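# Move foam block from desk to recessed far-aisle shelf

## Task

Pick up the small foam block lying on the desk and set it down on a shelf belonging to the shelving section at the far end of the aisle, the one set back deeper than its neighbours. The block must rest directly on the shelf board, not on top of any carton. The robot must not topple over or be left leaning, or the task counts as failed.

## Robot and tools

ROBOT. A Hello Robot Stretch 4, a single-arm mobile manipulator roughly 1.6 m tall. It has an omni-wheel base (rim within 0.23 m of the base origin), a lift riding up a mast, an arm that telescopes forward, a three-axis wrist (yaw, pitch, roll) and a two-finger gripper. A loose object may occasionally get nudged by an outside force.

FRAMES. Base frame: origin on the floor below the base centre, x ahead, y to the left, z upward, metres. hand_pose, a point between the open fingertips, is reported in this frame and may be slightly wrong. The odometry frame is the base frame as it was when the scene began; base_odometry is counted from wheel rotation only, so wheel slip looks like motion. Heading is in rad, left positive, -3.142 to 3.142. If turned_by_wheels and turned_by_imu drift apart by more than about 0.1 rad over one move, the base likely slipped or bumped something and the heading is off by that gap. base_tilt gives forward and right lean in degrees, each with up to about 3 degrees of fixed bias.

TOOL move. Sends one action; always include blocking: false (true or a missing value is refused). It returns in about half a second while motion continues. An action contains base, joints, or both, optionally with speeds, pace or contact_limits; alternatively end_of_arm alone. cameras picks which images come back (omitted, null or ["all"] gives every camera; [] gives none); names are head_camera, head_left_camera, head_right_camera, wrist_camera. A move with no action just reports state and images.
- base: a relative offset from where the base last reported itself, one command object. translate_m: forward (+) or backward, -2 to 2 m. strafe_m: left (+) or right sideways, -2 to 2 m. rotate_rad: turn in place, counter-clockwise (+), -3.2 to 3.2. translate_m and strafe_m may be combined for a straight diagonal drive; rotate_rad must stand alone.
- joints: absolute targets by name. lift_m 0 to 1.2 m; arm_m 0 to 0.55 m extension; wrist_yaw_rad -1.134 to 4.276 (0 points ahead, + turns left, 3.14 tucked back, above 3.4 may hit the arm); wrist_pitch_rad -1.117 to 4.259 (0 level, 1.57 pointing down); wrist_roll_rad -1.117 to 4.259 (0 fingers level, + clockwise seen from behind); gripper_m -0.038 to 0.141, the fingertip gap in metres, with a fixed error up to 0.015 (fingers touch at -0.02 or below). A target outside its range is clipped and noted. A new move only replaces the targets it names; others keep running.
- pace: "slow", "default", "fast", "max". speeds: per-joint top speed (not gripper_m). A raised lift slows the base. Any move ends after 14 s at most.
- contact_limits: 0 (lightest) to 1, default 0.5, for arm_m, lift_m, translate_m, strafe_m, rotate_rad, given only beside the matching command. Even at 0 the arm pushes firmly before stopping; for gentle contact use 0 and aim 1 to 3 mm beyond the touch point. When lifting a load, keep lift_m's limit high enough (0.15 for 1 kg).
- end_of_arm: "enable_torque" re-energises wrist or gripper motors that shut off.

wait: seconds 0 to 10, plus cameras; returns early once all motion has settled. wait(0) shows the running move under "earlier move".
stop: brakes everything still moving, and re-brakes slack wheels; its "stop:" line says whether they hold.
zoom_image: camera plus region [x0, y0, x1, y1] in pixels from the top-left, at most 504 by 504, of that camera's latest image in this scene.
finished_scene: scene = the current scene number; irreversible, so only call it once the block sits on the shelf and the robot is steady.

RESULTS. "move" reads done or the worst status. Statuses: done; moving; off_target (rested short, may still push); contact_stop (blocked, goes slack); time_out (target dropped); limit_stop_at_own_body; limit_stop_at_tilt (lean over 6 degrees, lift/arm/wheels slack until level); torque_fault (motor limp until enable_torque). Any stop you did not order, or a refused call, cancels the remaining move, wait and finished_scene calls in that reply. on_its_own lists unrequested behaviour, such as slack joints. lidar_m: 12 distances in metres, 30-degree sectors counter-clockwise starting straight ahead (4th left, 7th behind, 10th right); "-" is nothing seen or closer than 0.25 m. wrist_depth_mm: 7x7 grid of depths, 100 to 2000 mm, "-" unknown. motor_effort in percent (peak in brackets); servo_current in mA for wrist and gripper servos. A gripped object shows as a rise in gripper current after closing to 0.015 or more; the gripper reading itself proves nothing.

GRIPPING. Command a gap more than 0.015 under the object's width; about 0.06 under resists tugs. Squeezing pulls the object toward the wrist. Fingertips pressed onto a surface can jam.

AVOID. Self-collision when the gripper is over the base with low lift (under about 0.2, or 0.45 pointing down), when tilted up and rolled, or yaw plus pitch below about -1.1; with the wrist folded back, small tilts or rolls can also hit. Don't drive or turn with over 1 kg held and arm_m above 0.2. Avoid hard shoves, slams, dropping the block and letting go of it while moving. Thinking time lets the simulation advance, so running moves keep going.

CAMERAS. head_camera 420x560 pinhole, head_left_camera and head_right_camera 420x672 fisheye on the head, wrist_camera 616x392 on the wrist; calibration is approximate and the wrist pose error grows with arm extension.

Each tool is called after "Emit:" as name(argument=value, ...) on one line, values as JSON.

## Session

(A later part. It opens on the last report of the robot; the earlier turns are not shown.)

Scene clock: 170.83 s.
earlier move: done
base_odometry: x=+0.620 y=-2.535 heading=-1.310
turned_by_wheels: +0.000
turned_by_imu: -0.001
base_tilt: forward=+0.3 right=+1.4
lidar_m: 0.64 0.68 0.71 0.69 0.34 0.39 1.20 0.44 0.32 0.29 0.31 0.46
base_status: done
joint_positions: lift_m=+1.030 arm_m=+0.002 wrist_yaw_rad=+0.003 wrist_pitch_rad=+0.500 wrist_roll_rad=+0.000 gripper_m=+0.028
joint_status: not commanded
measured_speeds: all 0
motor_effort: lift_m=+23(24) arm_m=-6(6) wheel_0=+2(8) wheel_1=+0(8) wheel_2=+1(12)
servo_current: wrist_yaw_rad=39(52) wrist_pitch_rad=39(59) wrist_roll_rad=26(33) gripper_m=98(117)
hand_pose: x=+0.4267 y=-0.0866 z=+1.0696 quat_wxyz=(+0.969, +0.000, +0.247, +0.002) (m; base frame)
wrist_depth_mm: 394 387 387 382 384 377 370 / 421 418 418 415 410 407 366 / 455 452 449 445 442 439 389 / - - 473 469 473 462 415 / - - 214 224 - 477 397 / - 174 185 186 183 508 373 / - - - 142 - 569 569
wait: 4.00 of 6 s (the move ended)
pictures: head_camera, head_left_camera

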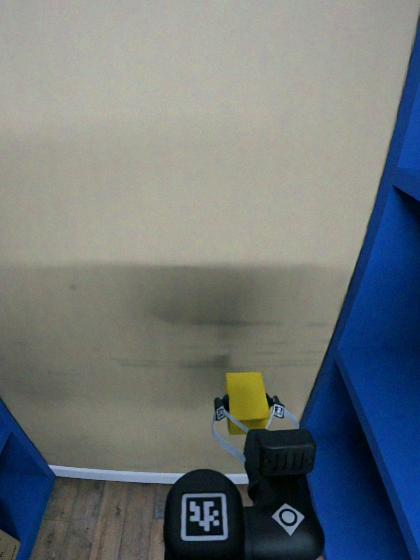

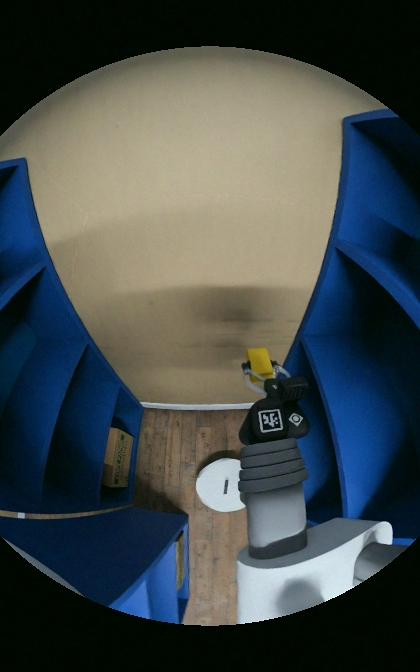

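Emit:
move(base={"rotate_rad": 1.56}, joints={"lift_m": 1.05}, blocking=false, cameras=[])

Emit:
wait(seconds=4, cameras=["head_camera","wrist_camera"])

Scene clock: 175.37 s.
move: moving
base_odometry: x=+0.620 y=-2.535 heading=-1.113
turned_by_wheels: +0.197
turned_by_imu: +0.193
base_tilt: forward=+0.4 right=+1.4
lidar_m: 0.65 0.75 0.69 0.58 0.37 0.50 0.71 0.38 0.29 0.30 0.36 0.60
base_status: rotate_rad moving
joint_positions: lift_m=+1.050 arm_m=+0.002 wrist_yaw_rad=+0.003 wrist_pitch_rad=+0.500 wrist_roll_rad=+0.000 gripper_m=+0.028
joint_status: lift_m moving
measured_speeds: translate_m=+0.001 strafe_m=+0.001 rotate_rad=+0.751 lift_m=+0.006 arm_m=+0.000 wrist_yaw_rad=+0.000 wrist_pitch_rad=+0.000 wrist_roll_rad=+0.000
motor_effort: lift_m=+25(26) arm_m=-6(6) wheel_0=-7(7) wheel_1=-5(7) wheel_2=-7(7)
servo_current: wrist_yaw_rad=39(46) wrist_pitch_rad=33(52) wrist_roll_rad=26(33) gripper_m=111(111)
hand_pose: x=+0.4267 y=-0.0866 z=+1.0895 quat_wxyz=(+0.969, +0.000, +0.247, +0.002) (m; base frame)
wrist_depth_mm: 433 413 394 382 368 351 343 / 466 445 430 410 394 379 364 / - 469 462 442 424 407 392 / - - - 466 455 439 421 / - - 214 224 - 466 452 / - 173 185 186 183 - 459 / - - - 141 - - 484
pictures: none
No camera images: "cameras" was empty.

Scene clock: 177.20 s.
earlier move: done
base_odometry: x=+0.620 y=-2.535 heading=+0.250
turned_by_wheels: +1.363
turned_by_imu: +1.345
base_tilt: forward=+0.5 right=+1.3
lidar_m: 0.69 0.36 0.39 1.09 0.48 0.34 0.32 0.35 0.47 0.64 0.67 0.73
base_status: done
joint_positions: lift_m=+1.050 arm_m=+0.002 wrist_yaw_rad=+0.003 wrist_pitch_rad=+0.500 wrist_roll_rad=+0.000 gripper_m=+0.028
joint_status: all done
measured_speeds: all 0
motor_effort: lift_m=+24(26) arm_m=-6(6) wheel_0=-1(8) wheel_1=-1(7) wheel_2=+1(8)
servo_current: wrist_yaw_rad=39(46) wrist_pitch_rad=39(52) wrist_roll_rad=26(33) gripper_m=98(111)
hand_pose: x=+0.4267 y=-0.0866 z=+1.0896 quat_wxyz=(+0.969, +0.000, +0.247, +0.002) (m; base frame)
wrist_depth_mm: 452 - - - - - - / 477 - - - - - - / 508 - - - - - - / 525 - - - - - - / 500 - 214 225 - 1118 - / 484 177 185 186 183 960 - / 477 778 - 142 - 798 768
wait: 1.83 of 4 s (the move ended)
pictures: head_camera, wrist_camera
camera_calibration:
wrist_camera: T_world_to_cam=[[-0.018173, -0.997965, 0.0611185, -0.167987], [-0.498839, -0.043927, -0.865581, 1.20515], [0.866504, -0.0462185, -0.497025, 0.397472], [0, 0, 0, 1]] pos_world=[0.253711, -0.0963355, 1.25098]

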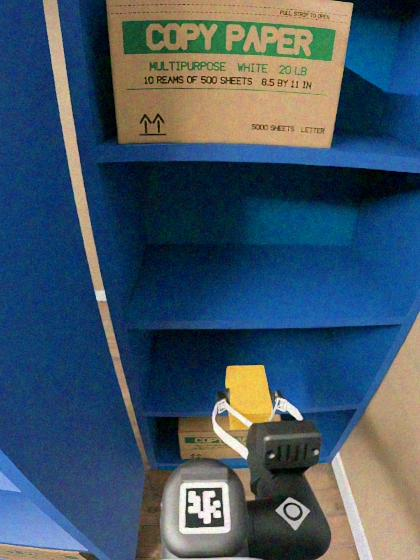

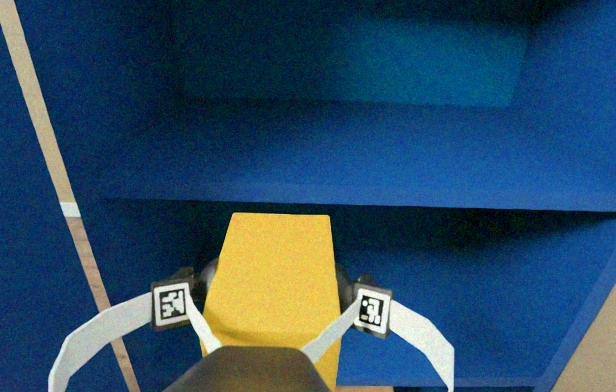

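Emit:
move(base={"translate_m": 0.18}, blocking=false, cameras=[])

Emit:
wait(seconds=1.7, cameras=[])

Emit:
move(joints={"arm_m": 0.375}, contact_limits={"arm_m": 0.15}, blocking=false, cameras=[])

Emit:
wait(seconds=2.5, cameras=["wrist_camera"])

Emit:
move(joints={"lift_m": 0.992}, pace="slow", contact_limits={"lift_m": 0.1}, blocking=false, cameras=[])

Emit:
wait(seconds=1, cameras=["wrist_camera"])

Scene clock: 190.03 s.
move: moving
base_odometry: x=+0.651 y=-2.527 heading=+0.250
turned_by_wheels: +0.000
turned_by_imu: +0.000
base_tilt: forward=+0.2 right=+1.4
lidar_m: 0.67 0.34 0.35 0.93 0.50 0.38 0.34 0.38 0.49 0.62 0.66 0.71
base_status: translate_m moving
joint_positions: lift_m=+1.050 arm_m=+0.002 wrist_yaw_rad=+0.003 wrist_pitch_rad=+0.500 wrist_roll_rad=+0.000 gripper_m=+0.028
joint_status: not commanded
measured_speeds: translate_m=+0.124 strafe_m=-0.001 rotate_rad=+0.002 lift_m=+0.000 arm_m=+0.000 wrist_yaw_rad=+0.000 wrist_pitch_rad=+0.000 wrist_roll_rad=+0.000
motor_effort: lift_m=+23(24) arm_m=-6(6) wheel_0=+6(7) wheel_1=+6(7) wheel_2=-8(9)
servo_current: wrist_yaw_rad=33(46) wrist_pitch_rad=39(39) wrist_roll_rad=26(39) gripper_m=98(104)
hand_pose: x=+0.4267 y=-0.0866 z=+1.0896 quat_wxyz=(+0.969, +0.000, +0.247, +0.002) (m; base frame)
wrist_depth_mm: 452 - - - - - - / 459 - - - - - - / 484 - - - - - - / 512 - - - - - - / 508 - 213 224 - - - / 508 174 184 186 183 - - / 488 759 - 142 768 788 750
pictures: none
No camera images: "cameras" was empty.

Scene clock: 191.50 s.
earlier move: done
base_odometry: x=+0.794 y=-2.490 heading=+0.250
turned_by_wheels: +0.000
turned_by_imu: -0.001
base_tilt: forward=+0.3 right=+1.3
lidar_m: 0.51 0.35 0.27 0.41 0.71 0.50 0.48 0.52 0.68 0.63 0.67 0.53
base_status: done
joint_positions: lift_m=+1.050 arm_m=+0.002 wrist_yaw_rad=+0.003 wrist_pitch_rad=+0.500 wrist_roll_rad=+0.000 gripper_m=+0.028
joint_status: not commanded
measured_speeds: all 0
motor_effort: lift_m=+23(24) arm_m=-6(6) wheel_0=+2(7) wheel_1=+0(7) wheel_2=+0(10)
servo_current: wrist_yaw_rad=46(46) wrist_pitch_rad=46(52) wrist_roll_rad=20(39) gripper_m=104(111)
hand_pose: x=+0.4267 y=-0.0866 z=+1.0896 quat_wxyz=(+0.969, +0.000, +0.247, +0.002) (m; base frame)
wrist_depth_mm: 442 683 691 699 699 691 691 / 445 732 750 750 750 741 723 / 452 - - - - 778 768 / 433 - - - - - - / 397 399 243 224 413 418 421 / 455 174 185 186 186 402 - / 469 - - 142 778 759 -
wait: 1.47 of 1.7 s (the move ended)
pictures: none
No camera images: "cameras" was empty.

Scene clock: 192.00 s.
move: moving
base_odometry: x=+0.794 y=-2.490 heading=+0.250
turned_by_wheels: +0.000
turned_by_imu: +0.000
base_tilt: forward=+0.3 right=+1.3
lidar_m: 0.52 0.35 0.26 0.36 0.74 0.53 0.50 0.52 0.67 0.65 0.69 0.54
base_status: not commanded
joint_positions: lift_m=+1.050 arm_m=+0.054 wrist_yaw_rad=+0.003 wrist_pitch_rad=+0.500 wrist_roll_rad=+0.000 gripper_m=+0.028
joint_status: arm_m moving
measured_speeds: translate_m=+0.000 strafe_m=+0.000 rotate_rad=+0.000 lift_m=+0.000 arm_m=+0.198 wrist_yaw_rad=+0.000 wrist_pitch_rad=+0.000 wrist_roll_rad=+0.000
motor_effort: lift_m=+24(24) arm_m=+4(10) wheel_0=+2(2) wheel_1=+0(1) wheel_2=+0(0)
servo_current: wrist_yaw_rad=33(46) wrist_pitch_rad=46(52) wrist_roll_rad=26(33) gripper_m=91(104)
contact_limits: arm_m 0.15
hand_pose: x=+0.4787 y=-0.0866 z=+1.0896 quat_wxyz=(+0.969, +0.000, +0.247, +0.002) (m; base frame)
wrist_depth_mm: 449 654 647 654 654 654 661 / 459 707 707 707 715 707 707 / 462 - - 741 750 750 741 / 442 - - - - - - / 394 397 244 224 415 418 421 / 362 180 185 186 187 368 370 / 421 741 - 142 768 788 -
pictures: none
No camera images: "cameras" was empty.

Scene clock: 193.70 s.
earlier move: done
base_odometry: x=+0.794 y=-2.490 heading=+0.250
turned_by_wheels: +0.000
turned_by_imu: +0.000
base_tilt: forward=+0.4 right=+1.3
lidar_m: 0.51 0.37 0.27 0.36 0.73 0.52 0.49 0.54 0.66 0.62 0.68 0.54
base_status: not commanded
joint_positions: lift_m=+1.050 arm_m=+0.375 wrist_yaw_rad=+0.003 wrist_pitch_rad=+0.500 wrist_roll_rad=+0.000 gripper_m=+0.028
joint_status: all done
measured_speeds: all 0
motor_effort: lift_m=+24(24) arm_m=+7(11) wheel_0=+2(2) wheel_1=+0(1) wheel_2=+0(0)
servo_current: wrist_yaw_rad=39(46) wrist_pitch_rad=46(52) wrist_roll_rad=26(33) gripper_m=98(111)
contact_limits: arm_m 0.15
hand_pose: x=+0.7990 y=-0.0866 z=+1.0896 quat_wxyz=(+0.969, +0.000, +0.247, +0.002) (m; base frame)
wrist_depth_mm: 355 349 351 349 349 349 353 / 377 377 377 377 375 373 370 / 402 404 410 410 407 404 404 / 430 445 442 433 439 442 439 / 392 397 244 224 413 415 421 / 324 182 187 187 187 343 343 / 274 272 282 142 289 282 300
wait: 1.70 of 2.5 s (the move ended)
pictures: wrist_camera
camera_calibration:
wrist_camera: T_world_to_cam=[[-0.018173, -0.997965, 0.0611185, -0.161221], [-0.498839, -0.043927, -0.865581, 1.39087], [0.866504, -0.0462185, -0.497025, 0.0748724], [0, 0, 0, 1]] pos_world=[0.626011, -0.0963355, 1.25098]

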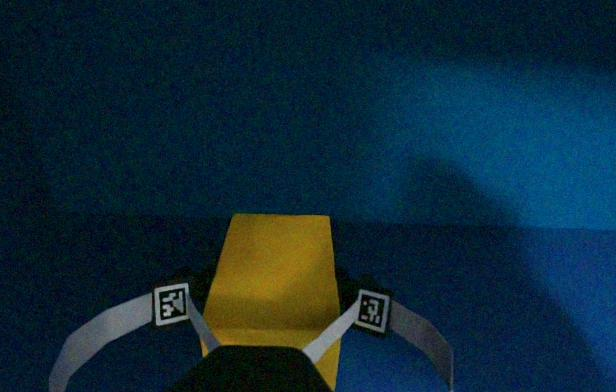

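Scene clock: 194.20 s.
move: moving
base_odometry: x=+0.794 y=-2.490 heading=+0.250
turned_by_wheels: +0.000
turned_by_imu: +0.000
base_tilt: forward=+0.4 right=+1.3
lidar_m: 0.51 0.35 0.27 0.37 0.75 0.52 0.48 0.52 0.67 0.60 0.65 0.56
base_status: not commanded
joint_positions: lift_m=+1.024 arm_m=+0.375 wrist_yaw_rad=+0.003 wrist_pitch_rad=+0.500 wrist_roll_rad=+0.000 gripper_m=+0.028
joint_status: lift_m moving
measured_speeds: translate_m=+0.000 strafe_m=+0.000 rotate_rad=+0.000 lift_m=-0.099 arm_m=+0.000 wrist_yaw_rad=+0.000 wrist_pitch_rad=+0.000 wrist_roll_rad=+0.000
motor_effort: lift_m=+13(24) arm_m=+6(7) wheel_0=+2(2) wheel_1=+0(0) wheel_2=+0(0)
servo_current: wrist_yaw_rad=33(39) wrist_pitch_rad=39(52) wrist_roll_rad=26(33) gripper_m=111(111)
contact_limits: arm_m 0.15; lift_m 0.1
hand_pose: x=+0.7990 y=-0.0866 z=+1.0642 quat_wxyz=(+0.969, +0.000, +0.247, +0.002) (m; base frame)
wrist_depth_mm: 351 349 349 349 349 347 349 / 379 379 379 373 377 373 370 / 404 410 407 407 407 407 404 / 424 433 433 433 433 433 439 / 357 359 242 225 377 377 384 / 296 180 187 186 187 314 314 / 250 249 257 142 262 256 273
pictures: none
No camera images: "cameras" was empty.

Scene clock: 195.07 s.
earlier move: done
base_odometry: x=+0.794 y=-2.490 heading=+0.250
turned_by_wheels: +0.000
turned_by_imu: +0.000
base_tilt: forward=+0.5 right=+1.5
lidar_m: 0.52 0.36 0.26 0.36 0.71 0.51 0.48 0.52 0.68 0.63 0.69 0.55
base_status: not commanded
joint_positions: lift_m=+0.992 arm_m=+0.375 wrist_yaw_rad=+0.003 wrist_pitch_rad=+0.500 wrist_roll_rad=+0.000 gripper_m=+0.028
joint_status: all done
measured_speeds: all 0
motor_effort: lift_m=+14(24) arm_m=+7(7) wheel_0=+2(2) wheel_1=+0(0) wheel_2=+0(0)
servo_current: wrist_yaw_rad=33(46) wrist_pitch_rad=33(52) wrist_roll_rad=26(33) gripper_m=98(111)
contact_limits: arm_m 0.15; lift_m 0.1
hand_pose: x=+0.7990 y=-0.0866 z=+1.0324 quat_wxyz=(+0.969, +0.000, +0.247, +0.002) (m; base frame)
wrist_depth_mm: 353 349 349 349 347 347 351 / 377 375 377 375 377 373 373 / 399 410 407 407 404 404 404 / 379 384 392 399 404 413 415 / 304 304 243 225 319 322 325 / 250 181 186 186 189 265 266 / 212 215 218 142 223 224 232
wait: 0.87 of 1 s (the move ended)
pictures: wrist_camera
camera_calibration:
wrist_camera: T_world_to_cam=[[-0.018173, -0.997965, 0.0611185, -0.157725], [-0.498839, -0.043927, -0.865581, 1.34136], [0.866504, -0.0462185, -0.497025, 0.0464426], [0, 0, 0, 1]] pos_world=[0.626011, -0.0963355, 1.19378]

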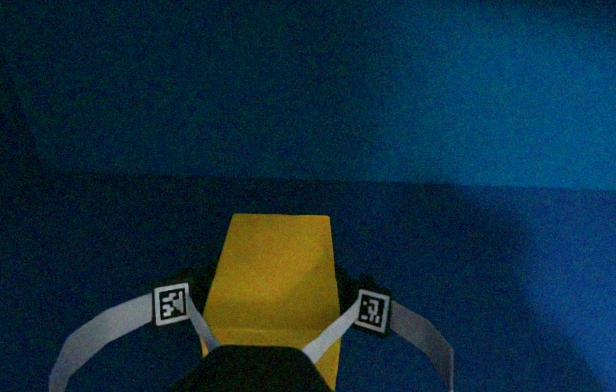

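Emit:
move(joints={"lift_m": 0.974}, speeds={"lift_m": 0.04}, contact_limits={"lift_m": 0.0}, blocking=false, cameras=[])

Emit:
wait(seconds=0.8, cameras=["wrist_camera"])

Scene clock: 202.63 s.
move: moving
base_odometry: x=+0.794 y=-2.490 heading=+0.250
turned_by_wheels: +0.000
turned_by_imu: -0.001
base_tilt: forward=+0.4 right=+1.3
lidar_m: 0.51 0.34 0.27 0.39 0.73 0.53 0.50 0.51 0.69 0.64 0.68 0.53
base_status: not commanded
joint_positions: lift_m=+0.975 arm_m=+0.375 wrist_yaw_rad=+0.003 wrist_pitch_rad=+0.498 wrist_roll_rad=+0.000 gripper_m=+0.028
joint_status: lift_m moving
measured_speeds: translate_m=+0.000 strafe_m=+0.000 rotate_rad=+0.000 lift_m=-0.026 arm_m=+0.000 wrist_yaw_rad=+0.000 wrist_pitch_rad=-0.020 wrist_roll_rad=+0.000
motor_effort: lift_m=+11(14) arm_m=+6(7) wheel_0=+2(2) wheel_1=+0(0) wheel_2=+0(0)
servo_current: wrist_yaw_rad=39(46) wrist_pitch_rad=46(46) wrist_roll_rad=33(33) gripper_m=91(111)
contact_limits: arm_m 0.15; lift_m 0
hand_pose: x=+0.7992 y=-0.0866 z=+1.0158 quat_wxyz=(+0.969, +0.000, +0.247, +0.002) (m; base frame)
wrist_depth_mm: 353 349 349 349 349 349 351 / 377 375 375 375 373 373 377 / 397 402 402 404 407 404 404 / 373 379 387 397 399 410 413 / 294 298 230 223 312 315 319 / 240 184 188 189 188 257 257 / 204 208 210 177 214 216 223
pictures: none
No camera images: "cameras" was empty.

Scene clock: 203.00 s.
earlier move: done
base_odometry: x=+0.794 y=-2.490 heading=+0.250
turned_by_wheels: +0.000
turned_by_imu: +0.000
base_tilt: forward=+0.4 right=+1.4
lidar_m: 0.51 0.37 0.26 0.42 0.71 0.52 0.48 0.50 0.68 0.64 0.66 0.56
base_status: not commanded
joint_positions: lift_m=+0.975 arm_m=+0.375 wrist_yaw_rad=+0.003 wrist_pitch_rad=+0.498 wrist_roll_rad=+0.000 gripper_m=+0.028
joint_status: all done
measured_speeds: all 0
motor_effort: lift_m=+10(14) arm_m=+7(7) wheel_0=+2(2) wheel_1=+0(0) wheel_2=+0(0)
servo_current: wrist_yaw_rad=46(46) wrist_pitch_rad=33(52) wrist_roll_rad=26(33) gripper_m=104(111)
contact_limits: arm_m 0.15; lift_m 0
hand_pose: x=+0.7994 y=-0.0866 z=+1.0153 quat_wxyz=(+0.969, +0.000, +0.246, +0.002) (m; base frame)
wrist_depth_mm: 351 347 351 349 351 349 353 / 375 373 375 375 375 375 375 / 394 402 402 402 404 404 404 / 377 382 389 397 402 407 415 / 294 298 231 223 312 315 320 / 240 184 186 188 186 256 257 / 204 207 209 144 213 215 223
wait: 0.37 of 0.8 s (the move ended)
pictures: wrist_camera
camera_calibration:
wrist_camera: T_world_to_cam=[[-0.0183205, -0.997965, 0.0610749, -0.156511], [-0.496786, -0.0439254, -0.866761, 1.32631], [0.86768, -0.0462207, -0.49497, 0.0345883], [0, 0, 0, 1]] pos_world=[0.626012, -0.0963355, 1.17627]

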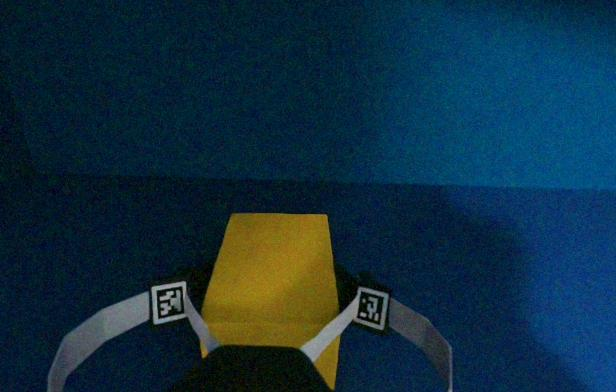

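Contact. Release.

Emit:
move(joints={"gripper_m": 0.138}, blocking=false, cameras=[])

Emit:
wait(seconds=2.5, cameras=["wrist_camera"])

Emit:
move(joints={"arm_m": 0.12, "lift_m": 0.987}, blocking=false, cameras=[])

Emit:
wait(seconds=1.2, cameras=["head_camera"])

Scene clock: 209.43 s.
move: moving
base_odometry: x=+0.794 y=-2.490 heading=+0.250
turned_by_wheels: +0.000
turned_by_imu: -0.001
base_tilt: forward=+0.4 right=+1.3
lidar_m: 0.50 0.37 0.25 0.39 0.71 0.52 0.49 0.52 0.68 0.63 0.65 0.55
base_status: not commanded
joint_positions: lift_m=+0.975 arm_m=+0.375 wrist_yaw_rad=+0.003 wrist_pitch_rad=+0.497 wrist_roll_rad=+0.000 gripper_m=+0.048
joint_status: gripper_m moving
measured_speeds: translate_m=+0.000 strafe_m=+0.000 rotate_rad=+0.000 lift_m=+0.000 arm_m=+0.000 wrist_yaw_rad=+0.000 wrist_pitch_rad=-0.002 wrist_roll_rad=+0.000
motor_effort: lift_m=+10(10) arm_m=+6(7) wheel_0=+2(2) wheel_1=+0(0) wheel_2=+0(0)
servo_current: wrist_yaw_rad=33(52) wrist_pitch_rad=52(52) wrist_roll_rad=26(33) gripper_m=85(91)
contact_limits: arm_m 0.15; lift_m 0
hand_pose: x=+0.7995 y=-0.0866 z=+1.0156 quat_wxyz=(+0.969, +0.000, +0.246, +0.002) (m; base frame)
wrist_depth_mm: 347 347 349 351 353 351 355 / 375 375 375 373 377 375 377 / 397 402 402 404 404 404 407 / 379 387 397 399 407 413 421 / 298 303 234 235 314 319 322 / 243 184 185 185 193 259 260 / 211 204 211 184 210 217 224
pictures: none
No camera images: "cameras" was empty.

Scene clock: 210.97 s.
earlier move: done
base_odometry: x=+0.794 y=-2.490 heading=+0.250
turned_by_wheels: +0.000
turned_by_imu: +0.000
base_tilt: forward=+0.5 right=+1.4
lidar_m: 0.50 0.38 0.28 0.38 0.74 0.51 0.50 0.52 0.68 0.64 0.66 0.55
base_status: not commanded
joint_positions: lift_m=+0.974 arm_m=+0.375 wrist_yaw_rad=+0.003 wrist_pitch_rad=+0.499 wrist_roll_rad=+0.000 gripper_m=+0.138
joint_status: all done
measured_speeds: all 0
motor_effort: lift_m=+14(14) arm_m=+6(7) wheel_0=+2(2) wheel_1=+0(0) wheel_2=+0(0)
servo_current: wrist_yaw_rad=39(52) wrist_pitch_rad=46(65) wrist_roll_rad=33(39) gripper_m=46(117)
contact_limits: arm_m 0.15; lift_m 0
hand_pose: x=+0.7991 y=-0.0866 z=+1.0146 quat_wxyz=(+0.969, +0.000, +0.247, +0.002) (m; base frame)
wrist_depth_mm: 353 351 349 349 347 347 349 / 377 377 377 375 373 373 373 / 404 407 407 404 404 404 404 / 345 351 357 262 370 377 384 / 274 281 260 206 291 294 298 / 228 196 184 185 207 243 244 / 200 198 202 202 204 205 213
wait: 1.53 of 2.5 s (the move ended)
pictures: wrist_camera
camera_calibration:
wrist_camera: T_world_to_cam=[[-0.0182221, -0.997965, 0.0611047, -0.156584], [-0.498183, -0.0439256, -0.865958, 1.3259], [0.86688, -0.0462209, -0.496369, 0.0365378], [0, 0, 0, 1]] pos_world=[0.626012, -0.0963355, 1.17587]

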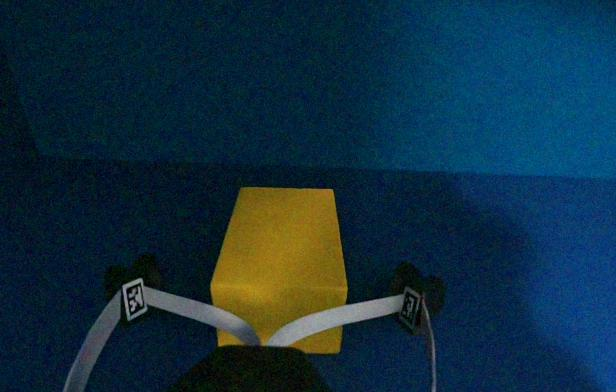

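Scene clock: 211.47 s.
move: moving
base_odometry: x=+0.794 y=-2.490 heading=+0.250
turned_by_wheels: +0.000
turned_by_imu: +0.000
base_tilt: forward=+0.5 right=+1.6
lidar_m: 0.52 0.37 0.28 0.40 0.74 0.50 0.47 0.49 0.68 0.63 0.67 0.54
base_status: not commanded
joint_positions: lift_m=+0.987 arm_m=+0.323 wrist_yaw_rad=+0.003 wrist_pitch_rad=+0.500 wrist_roll_rad=+0.000 gripper_m=+0.138
joint_status: lift_m moving; arm_m moving
measured_speeds: translate_m=+0.000 strafe_m=+0.000 rotate_rad=+0.000 lift_m=+0.000 arm_m=-0.198 wrist_yaw_rad=+0.000 wrist_pitch_rad=+0.000 wrist_roll_rad=+0.000
motor_effort: lift_m=+23(25) arm_m=-5(9) wheel_0=+2(2) wheel_1=+0(0) wheel_2=+0(0)
servo_current: wrist_yaw_rad=39(46) wrist_pitch_rad=39(52) wrist_roll_rad=33(33) gripper_m=46(52)
hand_pose: x=+0.7471 y=-0.0866 z=+1.0267 quat_wxyz=(+0.969, +0.000, +0.247, +0.002) (m; base frame)
wrist_depth_mm: 392 389 389 389 389 387 389 / 413 424 421 418 421 415 415 / 436 449 452 455 452 449 445 / 370 375 377 285 394 402 407 / 293 298 278 235 310 314 319 / 242 197 239 244 206 258 259 / 215 211 219 135 217 219 226
pictures: none
No camera images: "cameras" was empty.

Scene clock: 212.67 s.
earlier move: moving
base_odometry: x=+0.794 y=-2.490 heading=+0.250
turned_by_wheels: +0.000
turned_by_imu: +0.000
base_tilt: forward=+0.4 right=+1.4
lidar_m: 0.51 0.35 0.26 0.36 0.75 0.53 0.49 0.49 0.66 0.61 0.67 0.55
base_status: not commanded
joint_positions: lift_m=+0.987 arm_m=+0.120 wrist_yaw_rad=+0.003 wrist_pitch_rad=+0.500 wrist_roll_rad=+0.000 gripper_m=+0.138
joint_status: lift_m moving; arm_m moving
measured_speeds: all 0
motor_effort: lift_m=+23(26) arm_m=-5(10) wheel_0=+2(2) wheel_1=+0(0) wheel_2=+0(0)
servo_current: wrist_yaw_rad=33(46) wrist_pitch_rad=46(52) wrist_roll_rad=26(33) gripper_m=46(52)
hand_pose: x=+0.5445 y=-0.0866 z=+1.0266 quat_wxyz=(+0.969, +0.000, +0.247, +0.002) (m; base frame)
wrist_depth_mm: 452 580 585 585 585 585 597 / 455 621 634 621 634 627 634 / 439 - - 427 - - - / 370 375 382 389 397 402 410 / 294 301 303 306 314 315 319 / 262 197 262 263 206 268 271 / 445 723 741 - 741 750 750
wait: 1.20 s; no rest
pictures: head_camera

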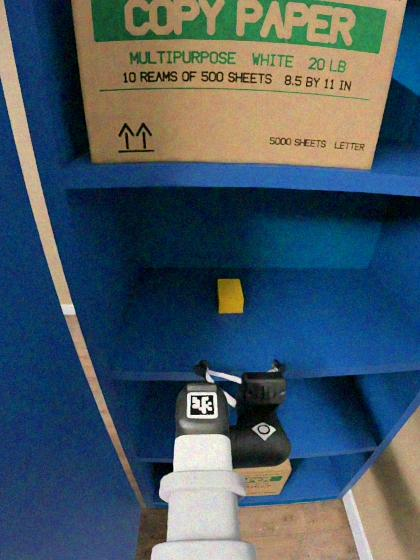

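Emit:
finished_scene(scene=2)

The scene is finished: the task was done.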